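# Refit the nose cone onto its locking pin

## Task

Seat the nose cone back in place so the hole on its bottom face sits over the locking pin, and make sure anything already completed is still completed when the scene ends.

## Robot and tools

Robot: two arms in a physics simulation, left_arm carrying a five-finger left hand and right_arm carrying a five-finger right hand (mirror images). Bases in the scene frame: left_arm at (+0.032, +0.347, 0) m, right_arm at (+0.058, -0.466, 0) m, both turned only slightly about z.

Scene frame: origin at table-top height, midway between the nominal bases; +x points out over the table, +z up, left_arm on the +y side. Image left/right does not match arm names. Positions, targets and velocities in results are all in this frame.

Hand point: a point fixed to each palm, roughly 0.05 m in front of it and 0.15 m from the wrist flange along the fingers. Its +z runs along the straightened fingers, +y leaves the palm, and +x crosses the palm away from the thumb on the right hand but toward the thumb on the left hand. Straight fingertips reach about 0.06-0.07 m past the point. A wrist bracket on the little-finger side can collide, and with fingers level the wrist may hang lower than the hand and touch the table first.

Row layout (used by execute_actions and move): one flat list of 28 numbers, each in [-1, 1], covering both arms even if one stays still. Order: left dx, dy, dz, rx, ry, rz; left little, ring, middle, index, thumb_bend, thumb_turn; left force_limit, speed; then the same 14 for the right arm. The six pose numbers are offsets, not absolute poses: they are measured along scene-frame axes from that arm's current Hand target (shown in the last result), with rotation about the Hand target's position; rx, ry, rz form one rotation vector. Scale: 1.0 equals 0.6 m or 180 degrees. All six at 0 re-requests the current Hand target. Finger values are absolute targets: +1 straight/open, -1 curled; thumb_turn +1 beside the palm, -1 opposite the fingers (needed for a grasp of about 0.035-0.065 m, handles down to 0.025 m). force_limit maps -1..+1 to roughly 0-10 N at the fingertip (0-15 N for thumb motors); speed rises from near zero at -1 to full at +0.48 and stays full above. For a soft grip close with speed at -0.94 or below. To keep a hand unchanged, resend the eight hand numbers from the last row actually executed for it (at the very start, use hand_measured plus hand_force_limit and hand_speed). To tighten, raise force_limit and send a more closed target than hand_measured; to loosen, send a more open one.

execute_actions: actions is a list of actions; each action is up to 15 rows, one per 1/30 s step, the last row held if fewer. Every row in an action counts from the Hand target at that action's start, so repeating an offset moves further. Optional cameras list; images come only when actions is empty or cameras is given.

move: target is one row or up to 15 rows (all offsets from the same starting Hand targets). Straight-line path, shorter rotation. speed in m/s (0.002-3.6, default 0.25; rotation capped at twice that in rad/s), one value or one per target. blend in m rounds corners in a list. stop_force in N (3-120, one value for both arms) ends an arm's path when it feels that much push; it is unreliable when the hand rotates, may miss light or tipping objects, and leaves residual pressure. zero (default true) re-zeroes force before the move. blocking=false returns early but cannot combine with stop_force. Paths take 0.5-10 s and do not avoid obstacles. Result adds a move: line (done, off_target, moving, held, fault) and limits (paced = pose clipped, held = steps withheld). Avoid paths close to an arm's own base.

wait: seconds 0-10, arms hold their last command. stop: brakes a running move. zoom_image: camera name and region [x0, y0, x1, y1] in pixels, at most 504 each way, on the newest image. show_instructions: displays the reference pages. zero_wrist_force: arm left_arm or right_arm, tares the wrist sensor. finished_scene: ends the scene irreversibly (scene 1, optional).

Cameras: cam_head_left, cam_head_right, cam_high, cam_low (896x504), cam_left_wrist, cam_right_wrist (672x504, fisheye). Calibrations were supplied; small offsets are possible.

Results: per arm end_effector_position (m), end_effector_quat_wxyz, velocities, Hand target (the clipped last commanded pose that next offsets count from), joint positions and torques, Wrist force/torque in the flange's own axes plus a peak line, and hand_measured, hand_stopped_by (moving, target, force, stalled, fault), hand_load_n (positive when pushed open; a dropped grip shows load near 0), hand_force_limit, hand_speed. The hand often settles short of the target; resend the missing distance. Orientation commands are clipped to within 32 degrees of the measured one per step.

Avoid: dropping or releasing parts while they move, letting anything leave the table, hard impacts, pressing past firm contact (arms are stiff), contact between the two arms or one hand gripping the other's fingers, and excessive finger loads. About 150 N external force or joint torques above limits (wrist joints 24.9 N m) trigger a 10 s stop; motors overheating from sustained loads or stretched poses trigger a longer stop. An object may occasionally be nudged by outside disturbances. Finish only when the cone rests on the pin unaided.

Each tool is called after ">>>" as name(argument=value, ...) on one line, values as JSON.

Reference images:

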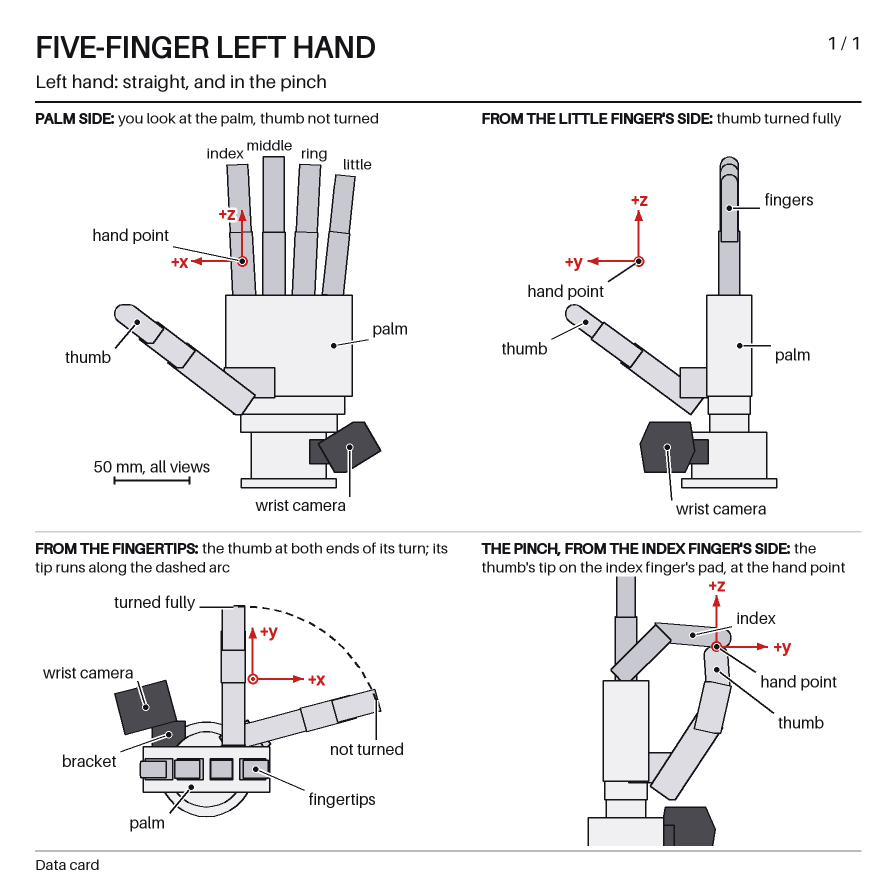

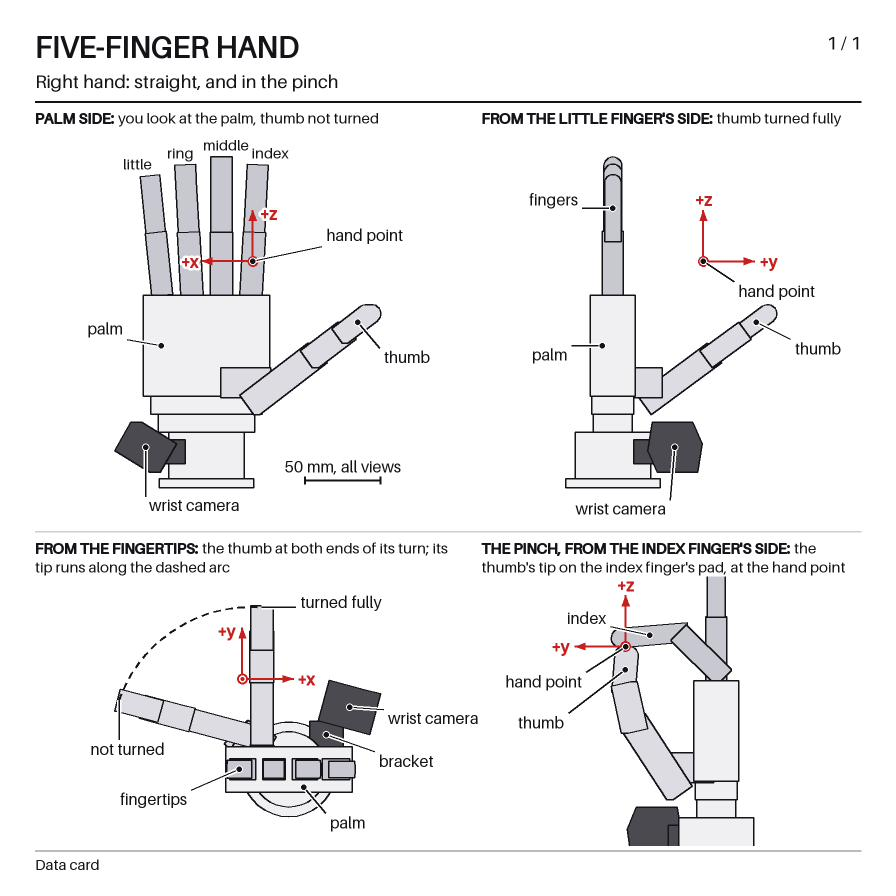

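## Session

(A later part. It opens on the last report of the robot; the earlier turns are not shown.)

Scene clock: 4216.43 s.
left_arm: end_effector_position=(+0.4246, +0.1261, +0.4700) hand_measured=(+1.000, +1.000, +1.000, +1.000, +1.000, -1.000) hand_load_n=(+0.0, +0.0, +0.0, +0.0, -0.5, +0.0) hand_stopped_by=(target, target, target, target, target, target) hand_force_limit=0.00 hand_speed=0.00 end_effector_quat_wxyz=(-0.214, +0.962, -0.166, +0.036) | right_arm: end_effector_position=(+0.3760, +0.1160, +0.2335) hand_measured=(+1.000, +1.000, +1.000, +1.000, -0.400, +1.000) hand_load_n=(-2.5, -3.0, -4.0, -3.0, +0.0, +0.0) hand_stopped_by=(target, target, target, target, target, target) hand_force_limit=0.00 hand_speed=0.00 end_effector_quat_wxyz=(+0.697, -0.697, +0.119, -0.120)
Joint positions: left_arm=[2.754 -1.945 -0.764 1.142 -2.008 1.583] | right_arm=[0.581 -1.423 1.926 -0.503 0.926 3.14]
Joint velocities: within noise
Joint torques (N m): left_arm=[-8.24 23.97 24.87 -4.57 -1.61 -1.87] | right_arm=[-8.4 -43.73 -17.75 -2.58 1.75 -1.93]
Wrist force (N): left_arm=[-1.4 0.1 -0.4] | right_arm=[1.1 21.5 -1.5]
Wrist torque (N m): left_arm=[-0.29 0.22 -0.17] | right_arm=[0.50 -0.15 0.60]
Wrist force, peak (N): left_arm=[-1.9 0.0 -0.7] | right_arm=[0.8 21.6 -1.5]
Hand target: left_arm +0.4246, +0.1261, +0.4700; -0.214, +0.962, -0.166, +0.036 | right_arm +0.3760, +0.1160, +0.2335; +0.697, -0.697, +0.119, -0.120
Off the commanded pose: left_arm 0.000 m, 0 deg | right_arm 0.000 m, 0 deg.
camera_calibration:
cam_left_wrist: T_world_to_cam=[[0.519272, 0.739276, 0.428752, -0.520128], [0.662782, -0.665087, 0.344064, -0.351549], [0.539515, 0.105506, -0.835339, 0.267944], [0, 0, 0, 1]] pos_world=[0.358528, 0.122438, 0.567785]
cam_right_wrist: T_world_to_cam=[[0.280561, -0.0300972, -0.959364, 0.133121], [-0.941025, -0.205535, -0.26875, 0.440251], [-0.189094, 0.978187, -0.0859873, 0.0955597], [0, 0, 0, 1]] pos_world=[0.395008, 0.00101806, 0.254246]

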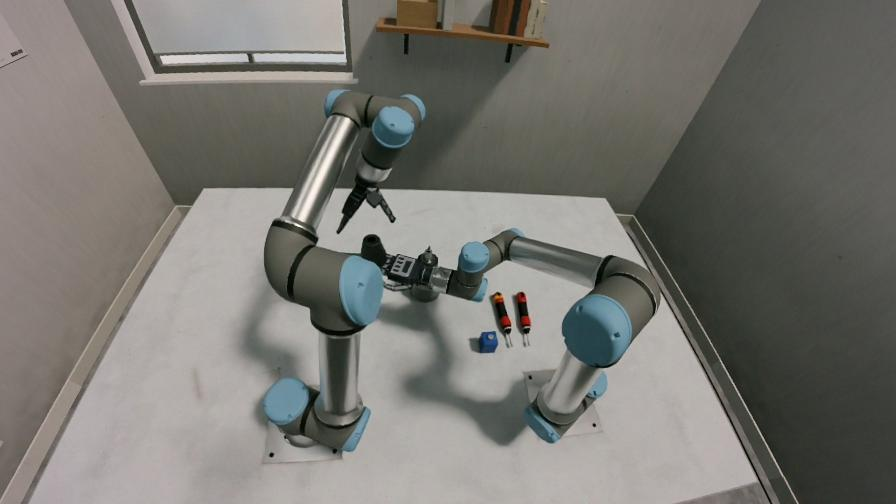

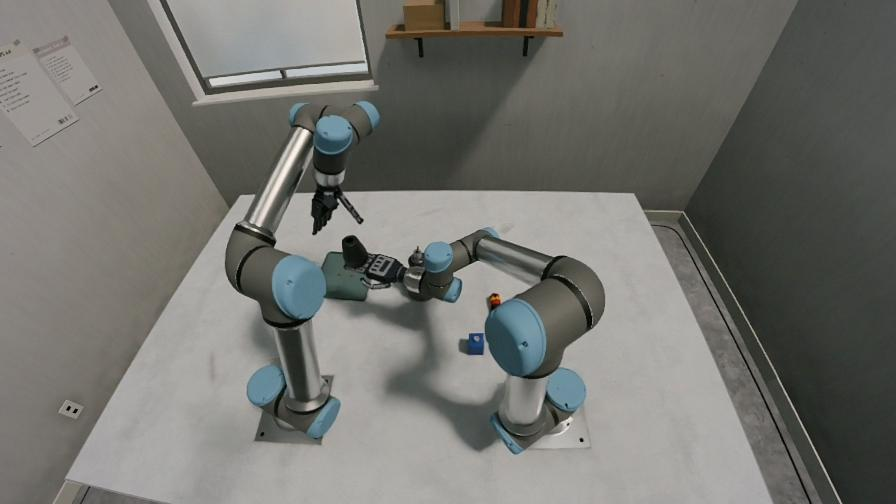

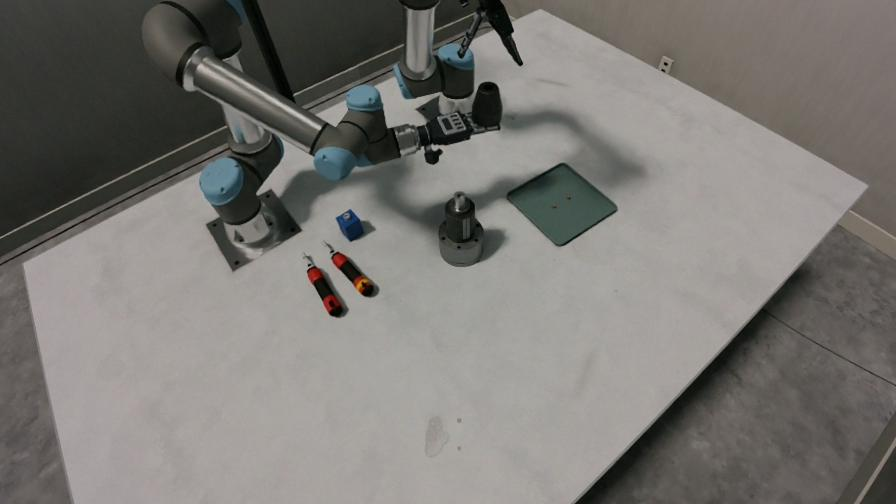

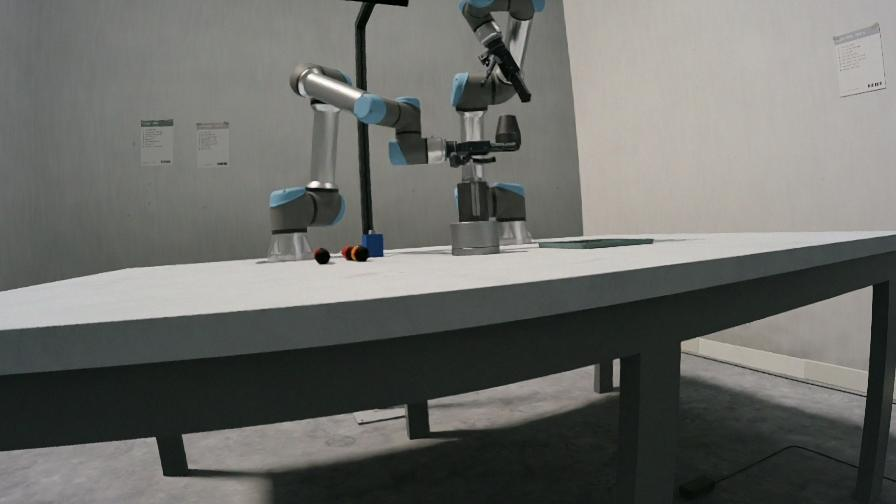

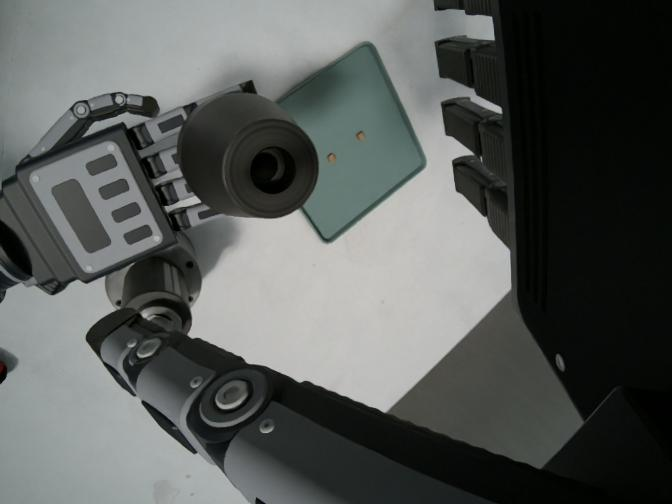

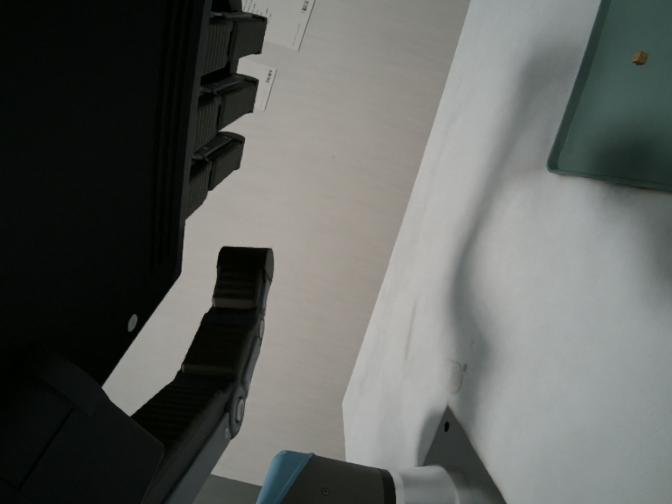

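>>> zoom_image(camera="cam_left_wrist", region=[60, 60, 360, 360])

>>> zoom_image(camera="cam_low", region=[420, 80, 580, 200])

Scaled by 1.680 from the camera's 672x504 image, which has a finer 960x720 frame.

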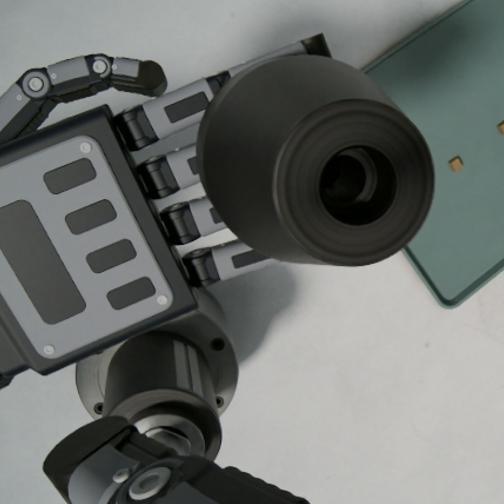

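Scaled by 3.150 from the camera's 896x504 image, which has a finer 1280x720 frame.

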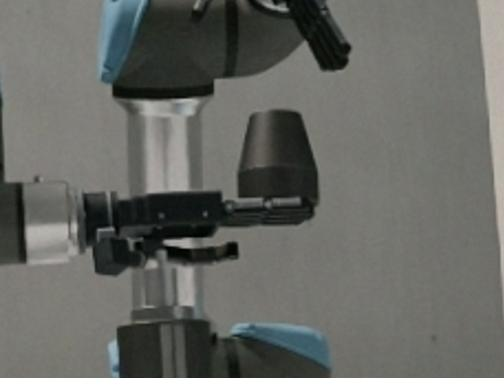

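>>> move(target=[[0,0,0.0833,0,0,0,1,1,1,1,1,-1,0,0,0,0,0,0,0,0,1,1,1,1,-0.4,1,0,0],[0.042,-0.1,0.0667,-0.1390,-0.0663,0.4914,1,1,1,1,1,-1,0,0,0,0,0,0,0,0,1,1,1,1,-0.4,1,0,0]], speed=0.2, cameras=["cam_left_wrist","cam_head_left","cam_high"])

Scene clock: 4540.67 s.
left_arm: end_effector_position=(+0.4498, +0.0661, +0.5100) hand_measured=(+1.000, +1.000, +1.000, +1.000, +1.000, -1.000) hand_load_n=(+0.0, +0.0, +0.0, +0.0, +0.0, +0.0) hand_stopped_by=(target, target, target, target, target, target) hand_force_limit=0.00 hand_speed=0.00 end_effector_quat_wxyz=(+0.000, +0.817, +0.577, -0.001) | right_arm: end_effector_position=(+0.3760, +0.1160, +0.2335) hand_measured=(+1.000, +1.000, +1.000, +1.000, -0.400, +1.000) hand_load_n=(-2.0, -3.0, -4.0, -3.0, +0.0, +0.0) hand_stopped_by=(target, target, target, target, target, target) hand_force_limit=0.00 hand_speed=0.00 end_effector_quat_wxyz=(+0.697, -0.697, +0.119, -0.120)
Joint positions: left_arm=[2.69 -2.116 -0.386 0.929 -1.57 -0.052] | right_arm=[0.581 -1.423 1.926 -0.503 0.926 3.14]
Joint torques (N m): left_arm=[-8.4 29.41 21.36 -2.33 1.28 -1.71] | right_arm=[-6.21 -43.83 -18.41 -2.55 1.67 -1.92]
Wrist force (N): left_arm=[-1.2 0.3 -0.2] | right_arm=[0.9 21.3 -1.5]
Wrist torque (N m): left_arm=[-0.16 0.22 -0.11] | right_arm=[0.46 -0.13 0.58]
Wrist force, peak (N): left_arm=[-2.0 0.3 -0.6] | right_arm=[0.6 21.7 -1.8]
Hand target: left_arm +0.4498, +0.0661, +0.5101; +0.000, +0.817, +0.577, -0.001 | right_arm +0.3760, +0.1160, +0.2335; +0.697, -0.697, +0.119, -0.120
Off the commanded pose: left_arm 0.000 m, 0 deg | right_arm 0.000 m, 0 deg.
move: done
camera_calibration:
cam_left_wrist: T_world_to_cam=[[-0.833217, 0.552552, 0.0208733, 0.322687], [0.492237, 0.724011, 0.48323, -0.508011], [0.251897, 0.41291, -0.875245, 0.423589], [0, 0, 0, 1]] pos_world=[0.412229, 0.0146, 0.609494]
Images, in order (width x height): cam_head_left 896x504, cam_high 896x504, cam_left_wrist 672x504.

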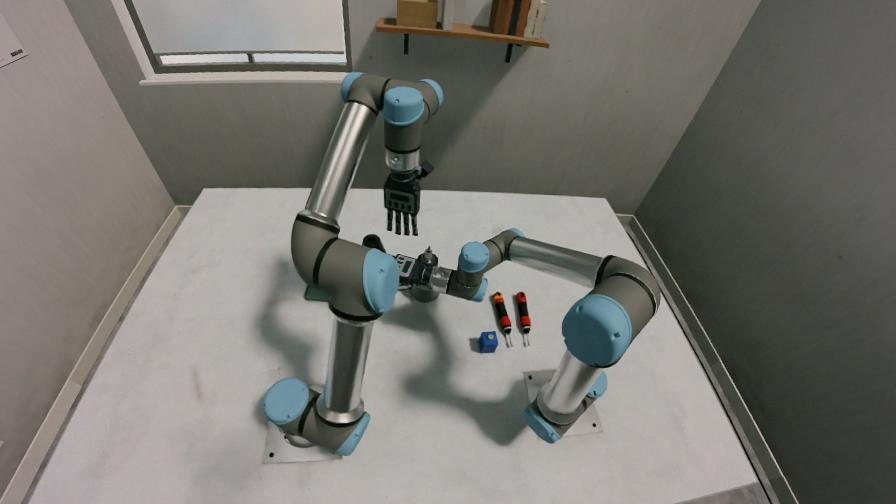

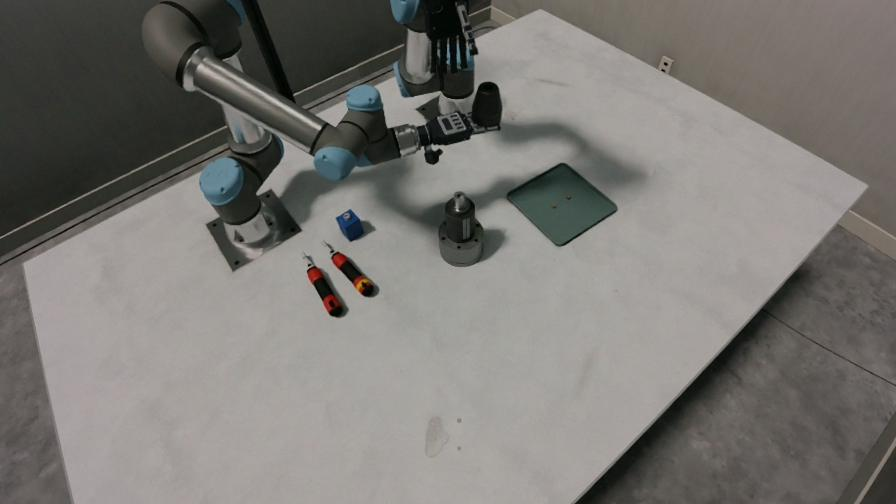

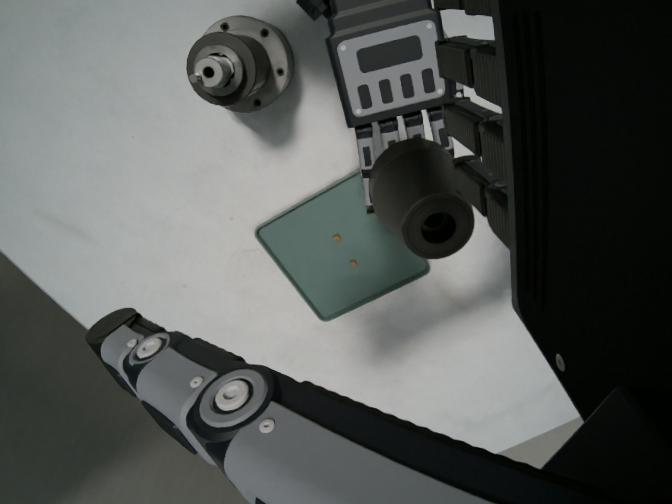

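>>> zoom_image(camera="cam_left_wrist", region=[320, 100, 520, 280])

Scaled by 2.520 from the camera's 672x504 image, which has a finer 960x720 frame.

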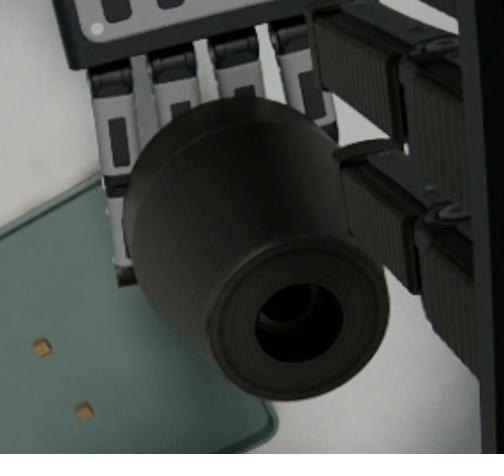

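>>> move(target=[-0.0005,-0.009,0,0,0,0,-1,-1,-1,1,1,-1,1,0.3,0,0,0,0,0,0,1,1,1,1,-0.4,1,0,0], speed=0.1)

>>> move(target=[0,0,-0.1967,0,0,0,-1,-1,-1,1,1,-1,1,0.3,0,0,0,0,0,0,1,1,1,1,-0.4,1,0,0], speed=0.15, stop_force=6, cameras=["cam_left_wrist","cam_high","cam_low"])

Scene clock: 4574.70 s.
left_arm: end_effector_position=(+0.4494, +0.0607, +0.5100) hand_measured=(-1.000, -1.000, -1.000, +1.000, +1.000, -1.000) hand_load_n=(+0.0, +0.5, +0.0, +0.0, -0.5, +0.0) hand_stopped_by=(target, target, target, target, target, target) hand_force_limit=1.00 hand_speed=0.30 end_effector_quat_wxyz=(+0.000, +0.817, +0.577, -0.001) | right_arm: end_effector_position=(+0.3760, +0.1160, +0.2335) hand_measured=(+1.000, +1.000, +1.000, +1.000, -0.400, +1.000) hand_load_n=(-2.0, -3.0, -4.0, -3.0, +0.0, +0.0) hand_stopped_by=(target, target, target, target, target, target) hand_force_limit=0.00 hand_speed=0.00 end_effector_quat_wxyz=(+0.697, -0.697, +0.119, -0.120)
Joint positions: left_arm=[2.679 -2.133 -0.356 0.917 -1.57 -0.064] | right_arm=[0.581 -1.423 1.926 -0.503 0.926 3.14]
Joint torques (N m): left_arm=[-8.46 30.39 21.29 -4.26 0.1 -1.89] | right_arm=[-6.39 -43.51 -19.02 -2.59 1.67 -2]
Wrist force (N): left_arm=[-1.1 0.2 -0.3] | right_arm=[0.8 21.3 -1.8]
Wrist torque (N m): left_arm=[-0.16 0.20 -0.10] | right_arm=[0.48 -0.10 0.58]
Wrist force, peak (N): left_arm=[-1.5 0.1 -0.4] | right_arm=[1.0 21.7 -1.8]
Hand target: left_arm +0.4495, +0.0607, +0.5101; +0.000, +0.817, +0.577, -0.001 | right_arm +0.3760, +0.1160, +0.2335; +0.697, -0.697, +0.119, -0.120
Off the commanded pose: left_arm 0.000 m, 0 deg | right_arm 0.000 m, 0 deg.
move: done

Scene clock: 4576.70 s.
left_arm: end_effector_position=(+0.4495, +0.0607, +0.3920) hand_measured=(-1.000, -1.000, -1.000, +1.000, +1.000, -1.000) hand_load_n=(+0.0, +0.0, +0.0, +0.0, +0.0, +0.0) hand_stopped_by=(target, target, target, target, target, target) hand_force_limit=1.00 hand_speed=0.30 end_effector_quat_wxyz=(+0.000, +0.817, +0.577, -0.001) | right_arm: end_effector_position=(+0.3760, +0.1160, +0.2335) hand_measured=(+1.000, +1.000, +1.000, +1.000, -0.400, +1.000) hand_load_n=(-2.0, -3.0, -4.0, -3.0, +0.0, +0.0) hand_stopped_by=(target, target, target, target, target, target) hand_force_limit=0.00 hand_speed=0.00 end_effector_quat_wxyz=(+0.697, -0.697, +0.119, -0.120)
Joint positions: left_arm=[2.679 -1.944 -0.981 1.353 -1.57 -0.064] | right_arm=[0.581 -1.423 1.926 -0.503 0.926 3.14]
Joint torques (N m): left_arm=[8.69 46.1 9.87 -0.46 1.46 2.1] | right_arm=[-5.72 -43.64 -19.16 -2.46 1.75 -1.99]
Wrist force (N): left_arm=[-1.0 0.4 -0.2] | right_arm=[0.9 21.0 -1.8]
Wrist torque (N m): left_arm=[-0.15 0.19 -0.22] | right_arm=[0.43 -0.11 0.58]
Wrist force, peak (N): left_arm=[-1.1 0.1 -1.2] | right_arm=[1.0 21.6 -1.5]
Hand target: left_arm +0.4495, +0.0607, +0.3920; +0.000, +0.817, +0.577, -0.001 | right_arm +0.3760, +0.1160, +0.2335; +0.697, -0.697, +0.119, -0.120
Off the commanded pose: left_arm 0.000 m, 0 deg | right_arm 0.000 m, 0 deg.
move: done
camera_calibration:
cam_left_wrist: T_world_to_cam=[[-0.833327, 0.552383, 0.0209518, 0.327895], [0.492147, 0.724128, 0.483146, -0.446807], [0.25171, 0.41293, -0.875289, 0.322627], [0, 0, 0, 1]] pos_world=[0.41193, 0.00919961, 0.491395]
Images, in order (width x height): cam_high 896x504, cam_low 896x504, cam_left_wrist 672x504.

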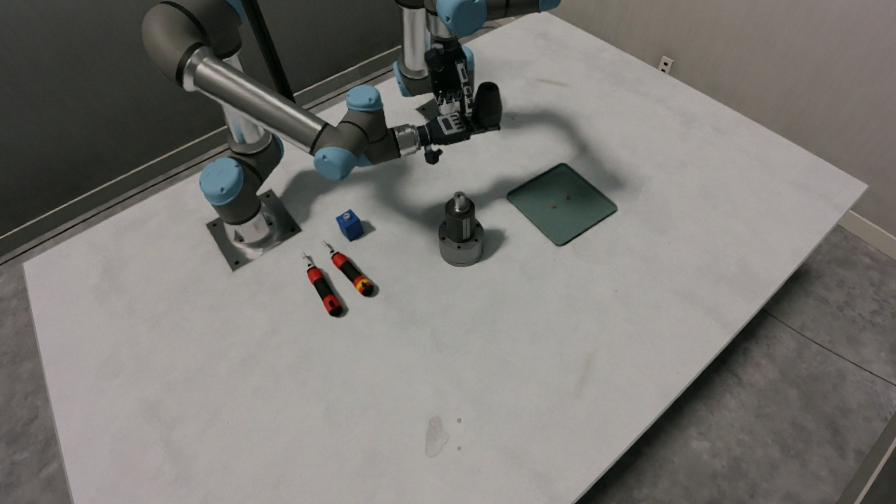

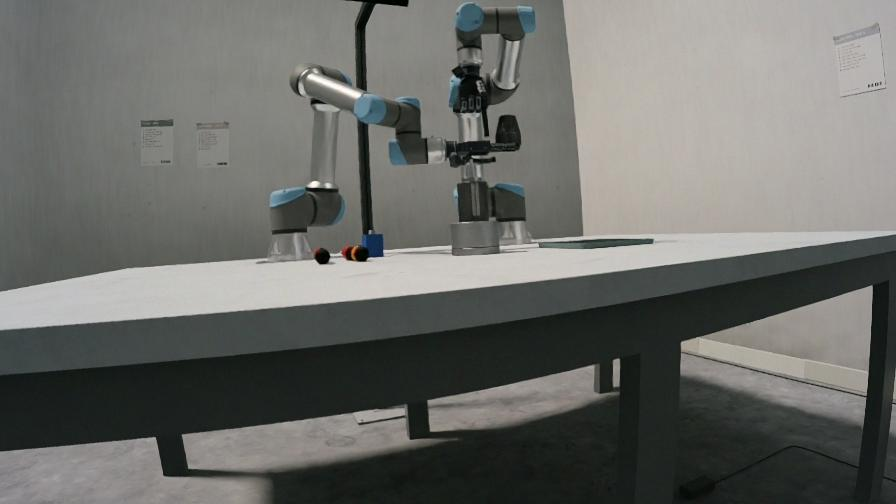

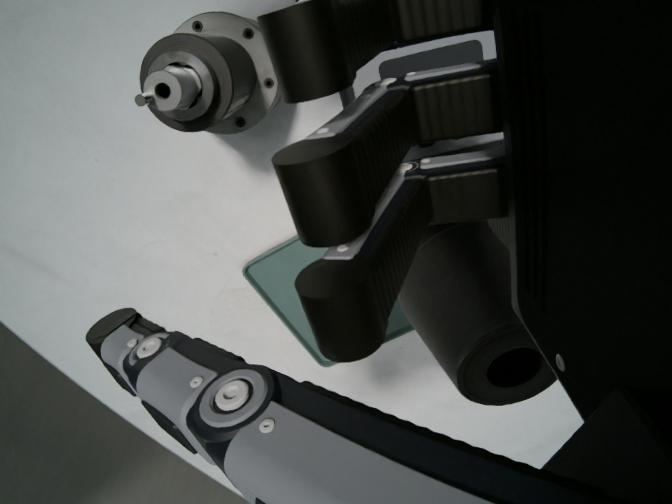

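>>> zoom_image(camera="cam_high", region=[400, 30, 530, 170])

>>> zoom_image(camera="cam_low", region=[430, 60, 550, 180])

Scaled by 3.600 from the camera's 896x504 image, which has a finer 1280x720 frame.

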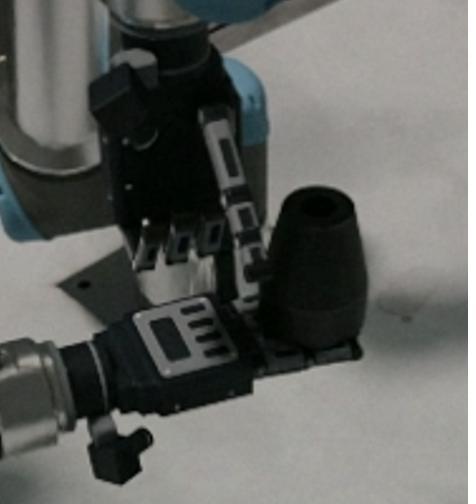

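Scaled by 4.200 from the camera's 896x504 image, which has a finer 1280x720 frame.

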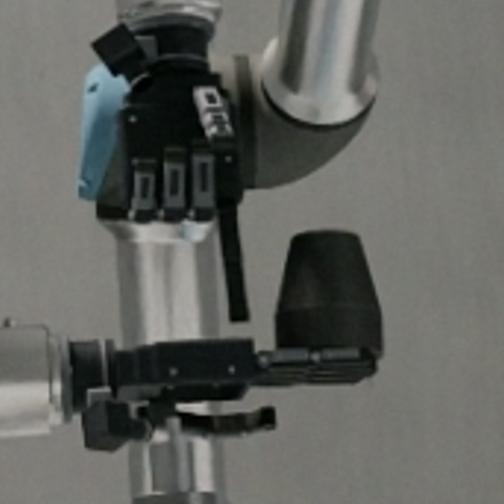

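>>> zoom_image(camera="cam_high", region=[430, 70, 510, 150])

Scaled by 6.300 from the camera's 896x504 image, which has a finer 1280x720 frame.

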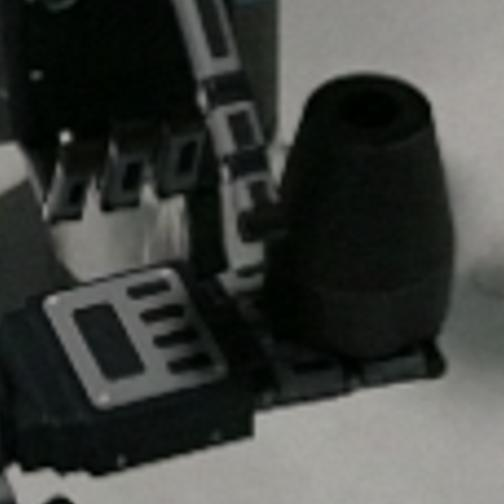

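>>> wait(seconds=0.1, cameras=["all"])

>>> zoom_image(camera="cam_head_right", region=[320, 200, 440, 320])

>>> zoom_image(camera="cam_head_left", region=[330, 200, 450, 320])

Scene clock: 4667.67 s.
left_arm: end_effector_position=(+0.4495, +0.0607, +0.3920) hand_measured=(-1.000, -1.000, -1.000, +1.000, +1.000, -1.000) hand_load_n=(+0.5, +0.0, +0.0, +0.0, +0.0, +0.0) hand_stopped_by=(target, target, target, target, target, target) hand_force_limit=1.00 hand_speed=0.30 end_effector_quat_wxyz=(+0.000, +0.817, +0.577, -0.001) | right_arm: end_effector_position=(+0.3760, +0.1160, +0.2335) hand_measured=(+1.000, +1.000, +1.000, +1.000, -0.400, +1.000) hand_load_n=(-2.0, -3.0, -4.0, -3.5, +0.0, +0.0) hand_stopped_by=(target, target, target, target, target, target) hand_force_limit=0.00 hand_speed=0.00 end_effector_quat_wxyz=(+0.697, -0.697, +0.119, -0.120)
Joint positions: left_arm=[2.679 -1.944 -0.981 1.353 -1.57 -0.064] | right_arm=[0.581 -1.423 1.926 -0.503 0.926 3.14]
Joint torques (N m): left_arm=[8.23 45.13 9.82 -0.29 1.41 1.99] | right_arm=[-4.74 -43.12 -18.91 -2.49 1.86 -1.98]
Wrist force (N): left_arm=[-1.4 0.1 -0.4] | right_arm=[0.8 21.4 -1.7]
Wrist torque (N m): left_arm=[-0.17 0.24 -0.23] | right_arm=[0.50 -0.10 0.58]
Wrist force, peak (N): left_arm=[-1.4 0.1 -0.4] | right_arm=[0.6 21.6 -1.8]
Hand target: left_arm +0.4495, +0.0607, +0.3920; +0.000, +0.817, +0.577, -0.001 | right_arm +0.3760, +0.1160, +0.2335; +0.697, -0.697, +0.119, -0.120
Off the commanded pose: left_arm 0.000 m, 0 deg | right_arm 0.000 m, 0 deg.
wait: 0.10 s; at rest from the start
camera_calibration:
cam_left_wrist: T_world_to_cam=[[-0.833327, 0.552383, 0.0209518, 0.327895], [0.492147, 0.724128, 0.483146, -0.446807], [0.25171, 0.41293, -0.875289, 0.322627], [0, 0, 0, 1]] pos_world=[0.41193, 0.00919961, 0.491395]
cam_right_wrist: T_world_to_cam=[[0.280561, -0.0300972, -0.959364, 0.133121], [-0.941025, -0.205535, -0.26875, 0.440251], [-0.189094, 0.978187, -0.0859873, 0.0955597], [0, 0, 0, 1]] pos_world=[0.395008, 0.00101806, 0.254246]

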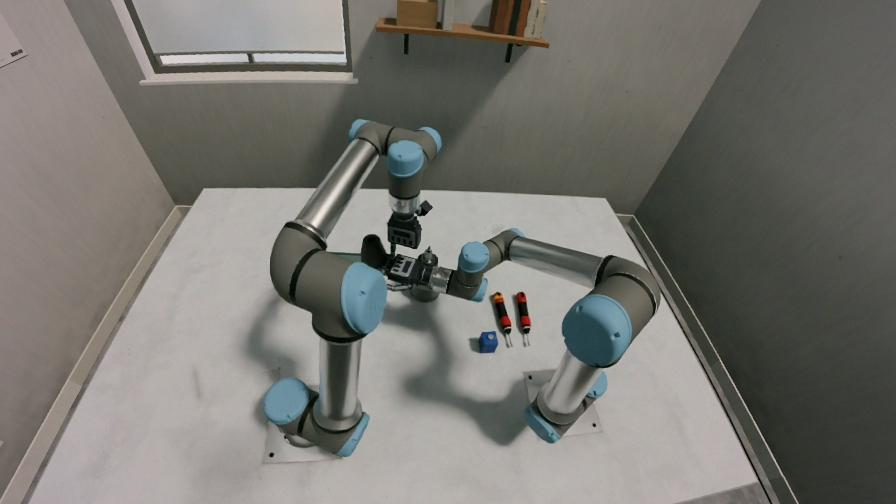

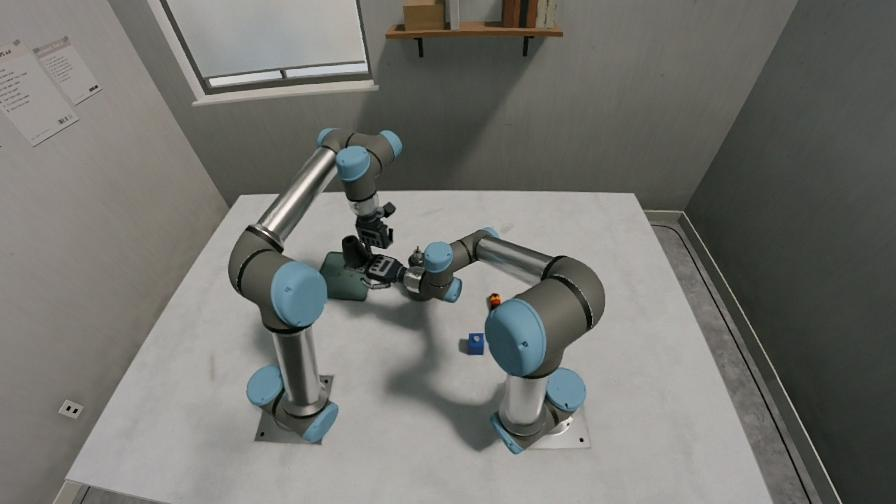

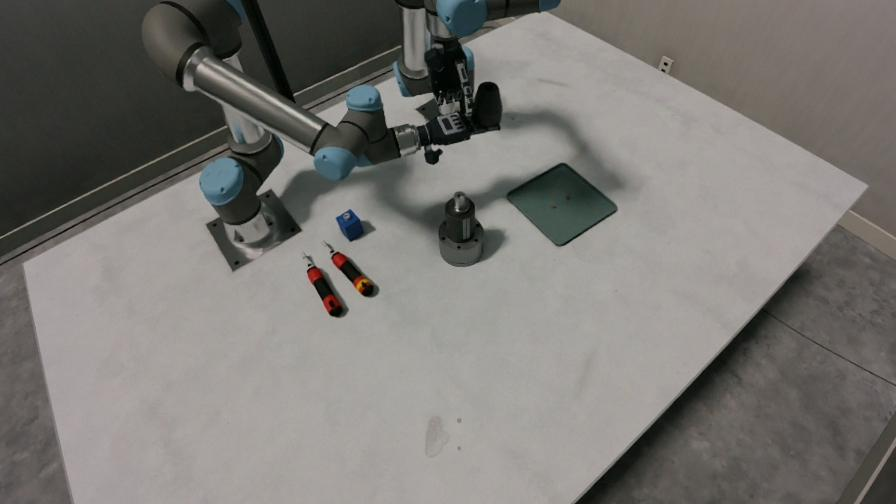

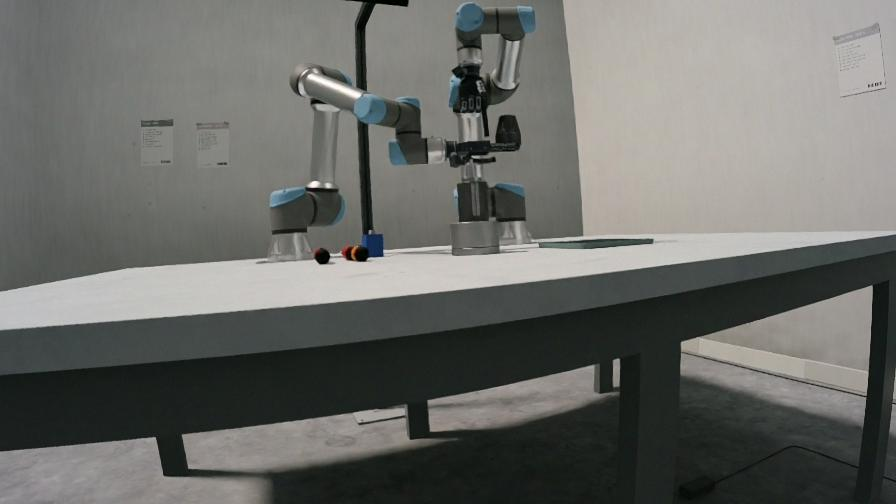

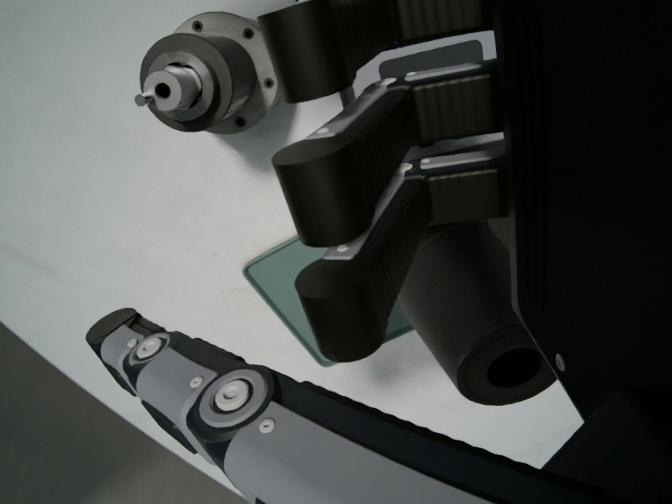

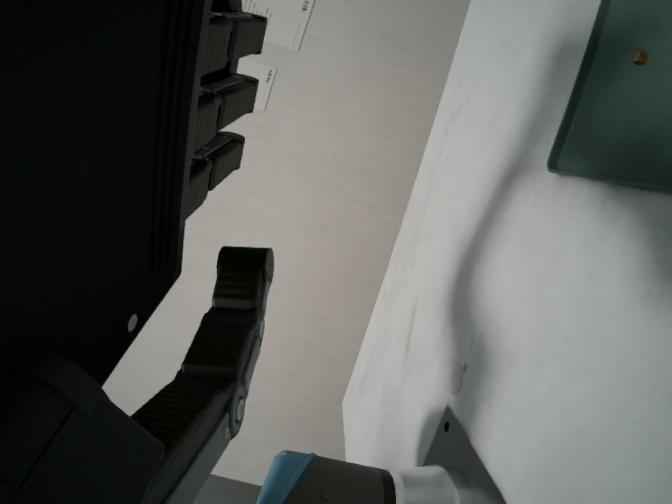

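Scaled by 4.200 from the camera's 896x504 image, which has a finer 1280x720 frame.

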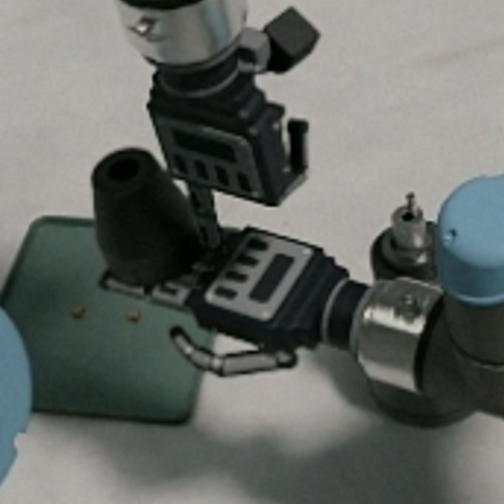

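Scaled by 4.200 from the camera's 896x504 image, which has a finer 1280x720 frame.

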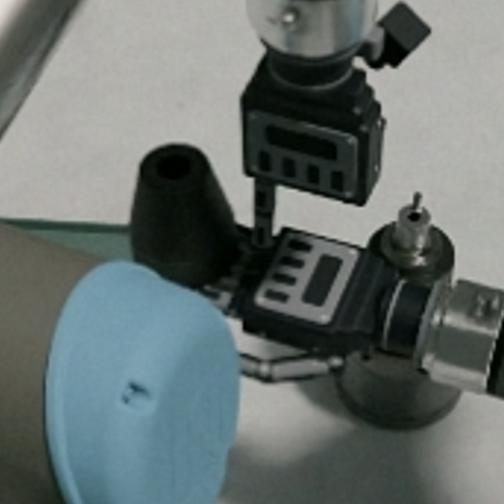

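>>> zoom_image(camera="cam_head_right", region=[335, 225, 405, 295])

>>> zoom_image(camera="cam_head_left", region=[355, 225, 425, 295])

Scaled by 7.200 from the camera's 896x504 image, which has a finer 1280x720 frame.

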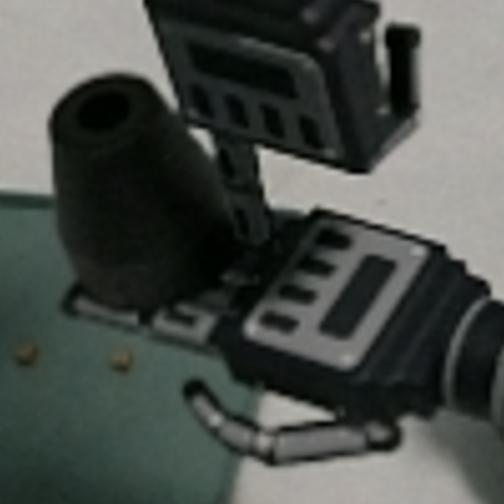

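Scaled by 7.200 from the camera's 896x504 image, which has a finer 1280x720 frame.

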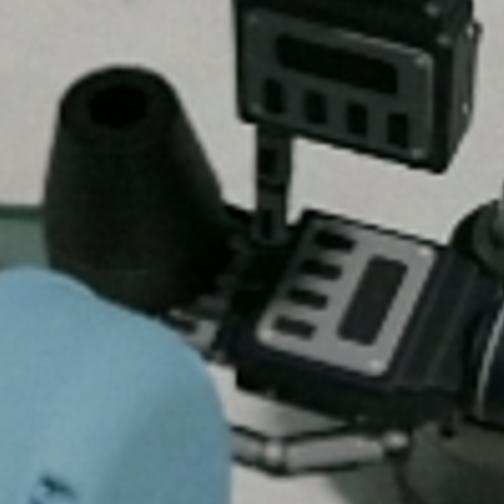

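>>> move(target=[0,0,-0.0233,0,0,0,-1,-1,-1,1,1,-1,1,0.3,0,0,0,0,0,0,1,1,1,1,-0.4,1,0,0], speed=0.04, stop_force=4, cameras=["cam_low","cam_high","cam_head_left","cam_head_right"])

>>> zoom_image(camera="cam_low", region=[460, 90, 540, 170])

Scene clock: 4705.47 s.
left_arm: end_effector_position=(+0.4495, +0.0607, +0.3837) hand_measured=(-1.000, -1.000, -1.000, +1.000, +1.000, -1.000) hand_load_n=(+0.0, +0.0, +0.0, +0.0, -0.5, +0.0) hand_stopped_by=(target, target, target, target, target, target) hand_force_limit=1.00 hand_speed=0.30 end_effector_quat_wxyz=(+0.000, +0.817, +0.577, -0.001) | right_arm: end_effector_position=(+0.3760, +0.1160, +0.2335) hand_measured=(+1.000, +1.000, +1.000, +1.000, -0.400, +1.000) hand_load_n=(-2.0, -3.0, -4.0, -3.0, +0.0, +0.0) hand_stopped_by=(target, target, target, target, target, target) hand_force_limit=0.00 hand_speed=0.00 end_effector_quat_wxyz=(+0.697, -0.697, +0.119, -0.120)
Joint positions: left_arm=[2.679 -1.94 -1.009 1.377 -1.57 -0.064] | right_arm=[0.581 -1.423 1.926 -0.503 0.926 3.14]
Joint torques (N m): left_arm=[6.24 25.15 25.69 -4.55 0.81 0.51] | right_arm=[-3.55 -43.35 -18.62 -2.7 1.72 -1.92]
Wrist force (N): left_arm=[-1.1 0.1 -0.3] | right_arm=[0.9 21.3 -1.6]
Wrist torque (N m): left_arm=[-0.20 0.19 -0.21] | right_arm=[0.48 -0.11 0.57]
Wrist force, peak (N): left_arm=[-1.4 0.0 -0.5] | right_arm=[0.8 21.8 -1.6]
Hand target: left_arm +0.4495, +0.0607, +0.3837; +0.000, +0.817, +0.577, -0.001 (not the last commanded pose) | right_arm +0.3760, +0.1160, +0.2335; +0.697, -0.697, +0.119, -0.120
Off the commanded pose: left_arm 0.006 m, 0 deg | right_arm 0.000 m, 0 deg.
move: held (left_arm; a check stopped the path); limits=held
pose unreachable (left arm): on one or more control steps of this call, first in action 0 (counted from 0), this arm could not follow its commanded pose, so it was not sent that pose on those steps. It may still have moved: this result reports where it is.
cause: moving toward the commanded pose would bring a part of the arm too close to another arm (a part of this arm just beyond joint 6 (wrist 3) and a part of the right arm just beyond its joint 6 (wrist 3), 11 mm apart when this arm was first held).
Images, in order (width x height): cam_head_left 896x504, cam_head_right 896x504, cam_high 896x504, cam_low 896x504.

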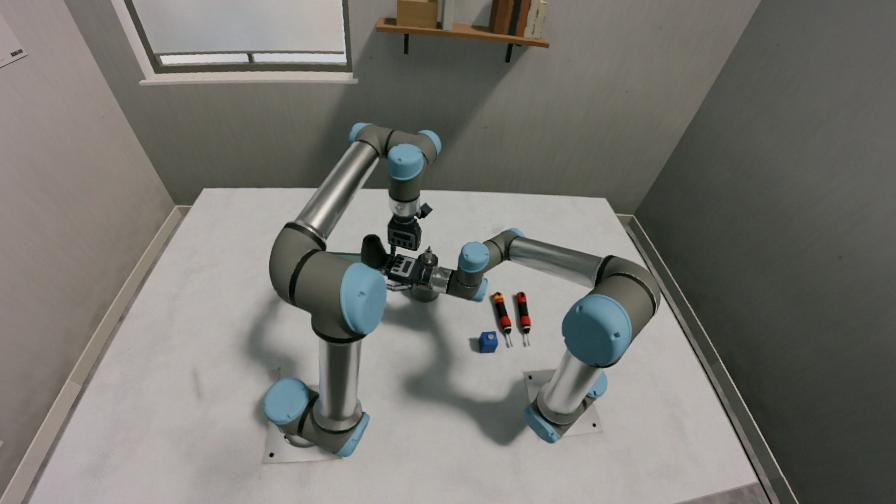

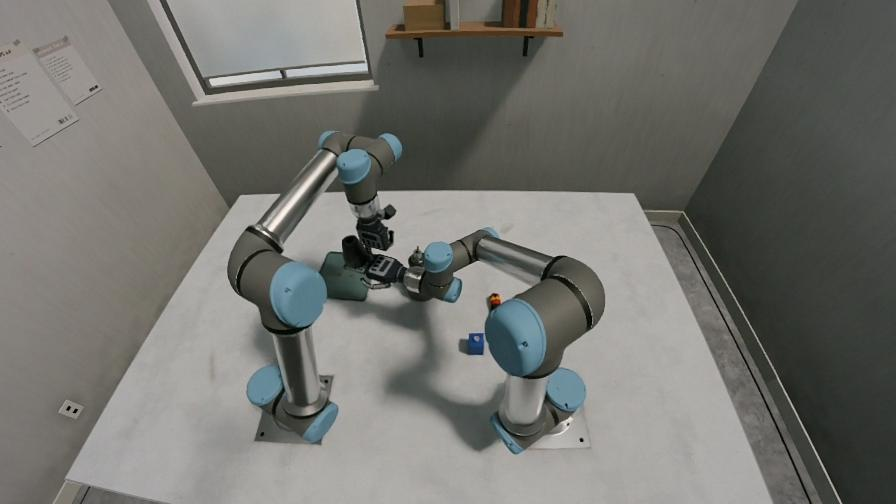

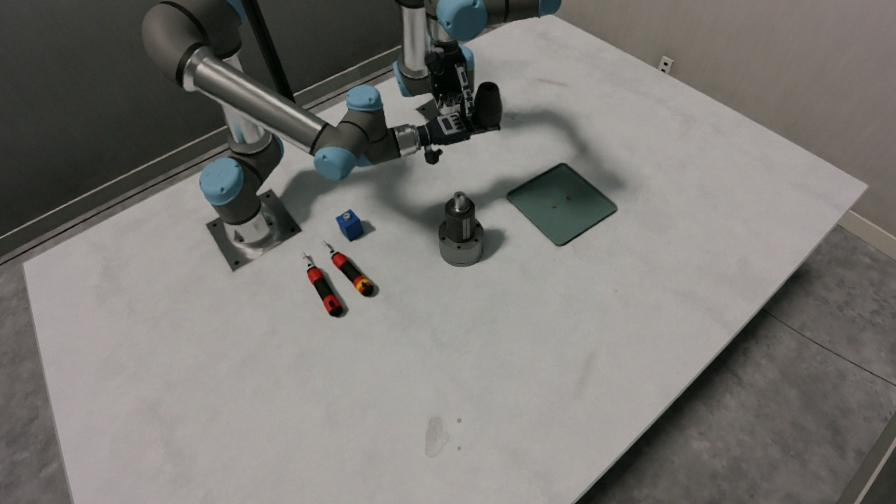

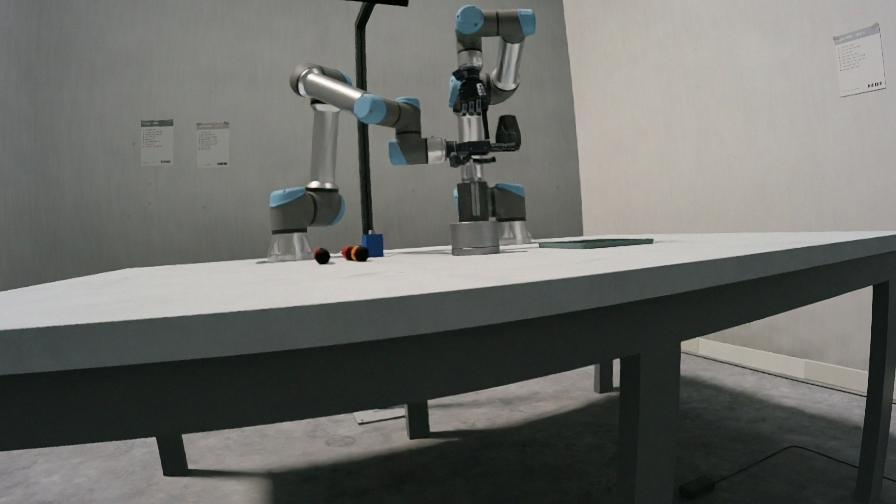

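Scaled by 6.300 from the camera's 896x504 image, which has a finer 1280x720 frame.

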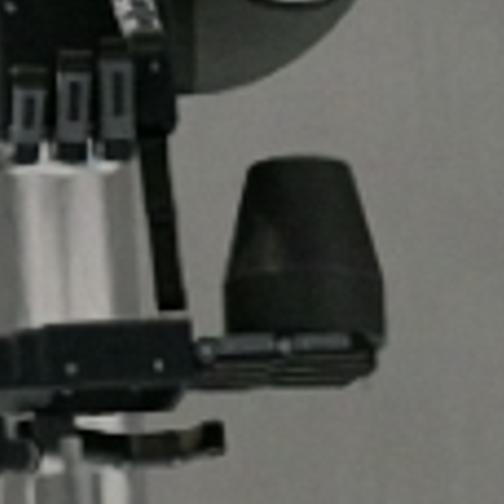

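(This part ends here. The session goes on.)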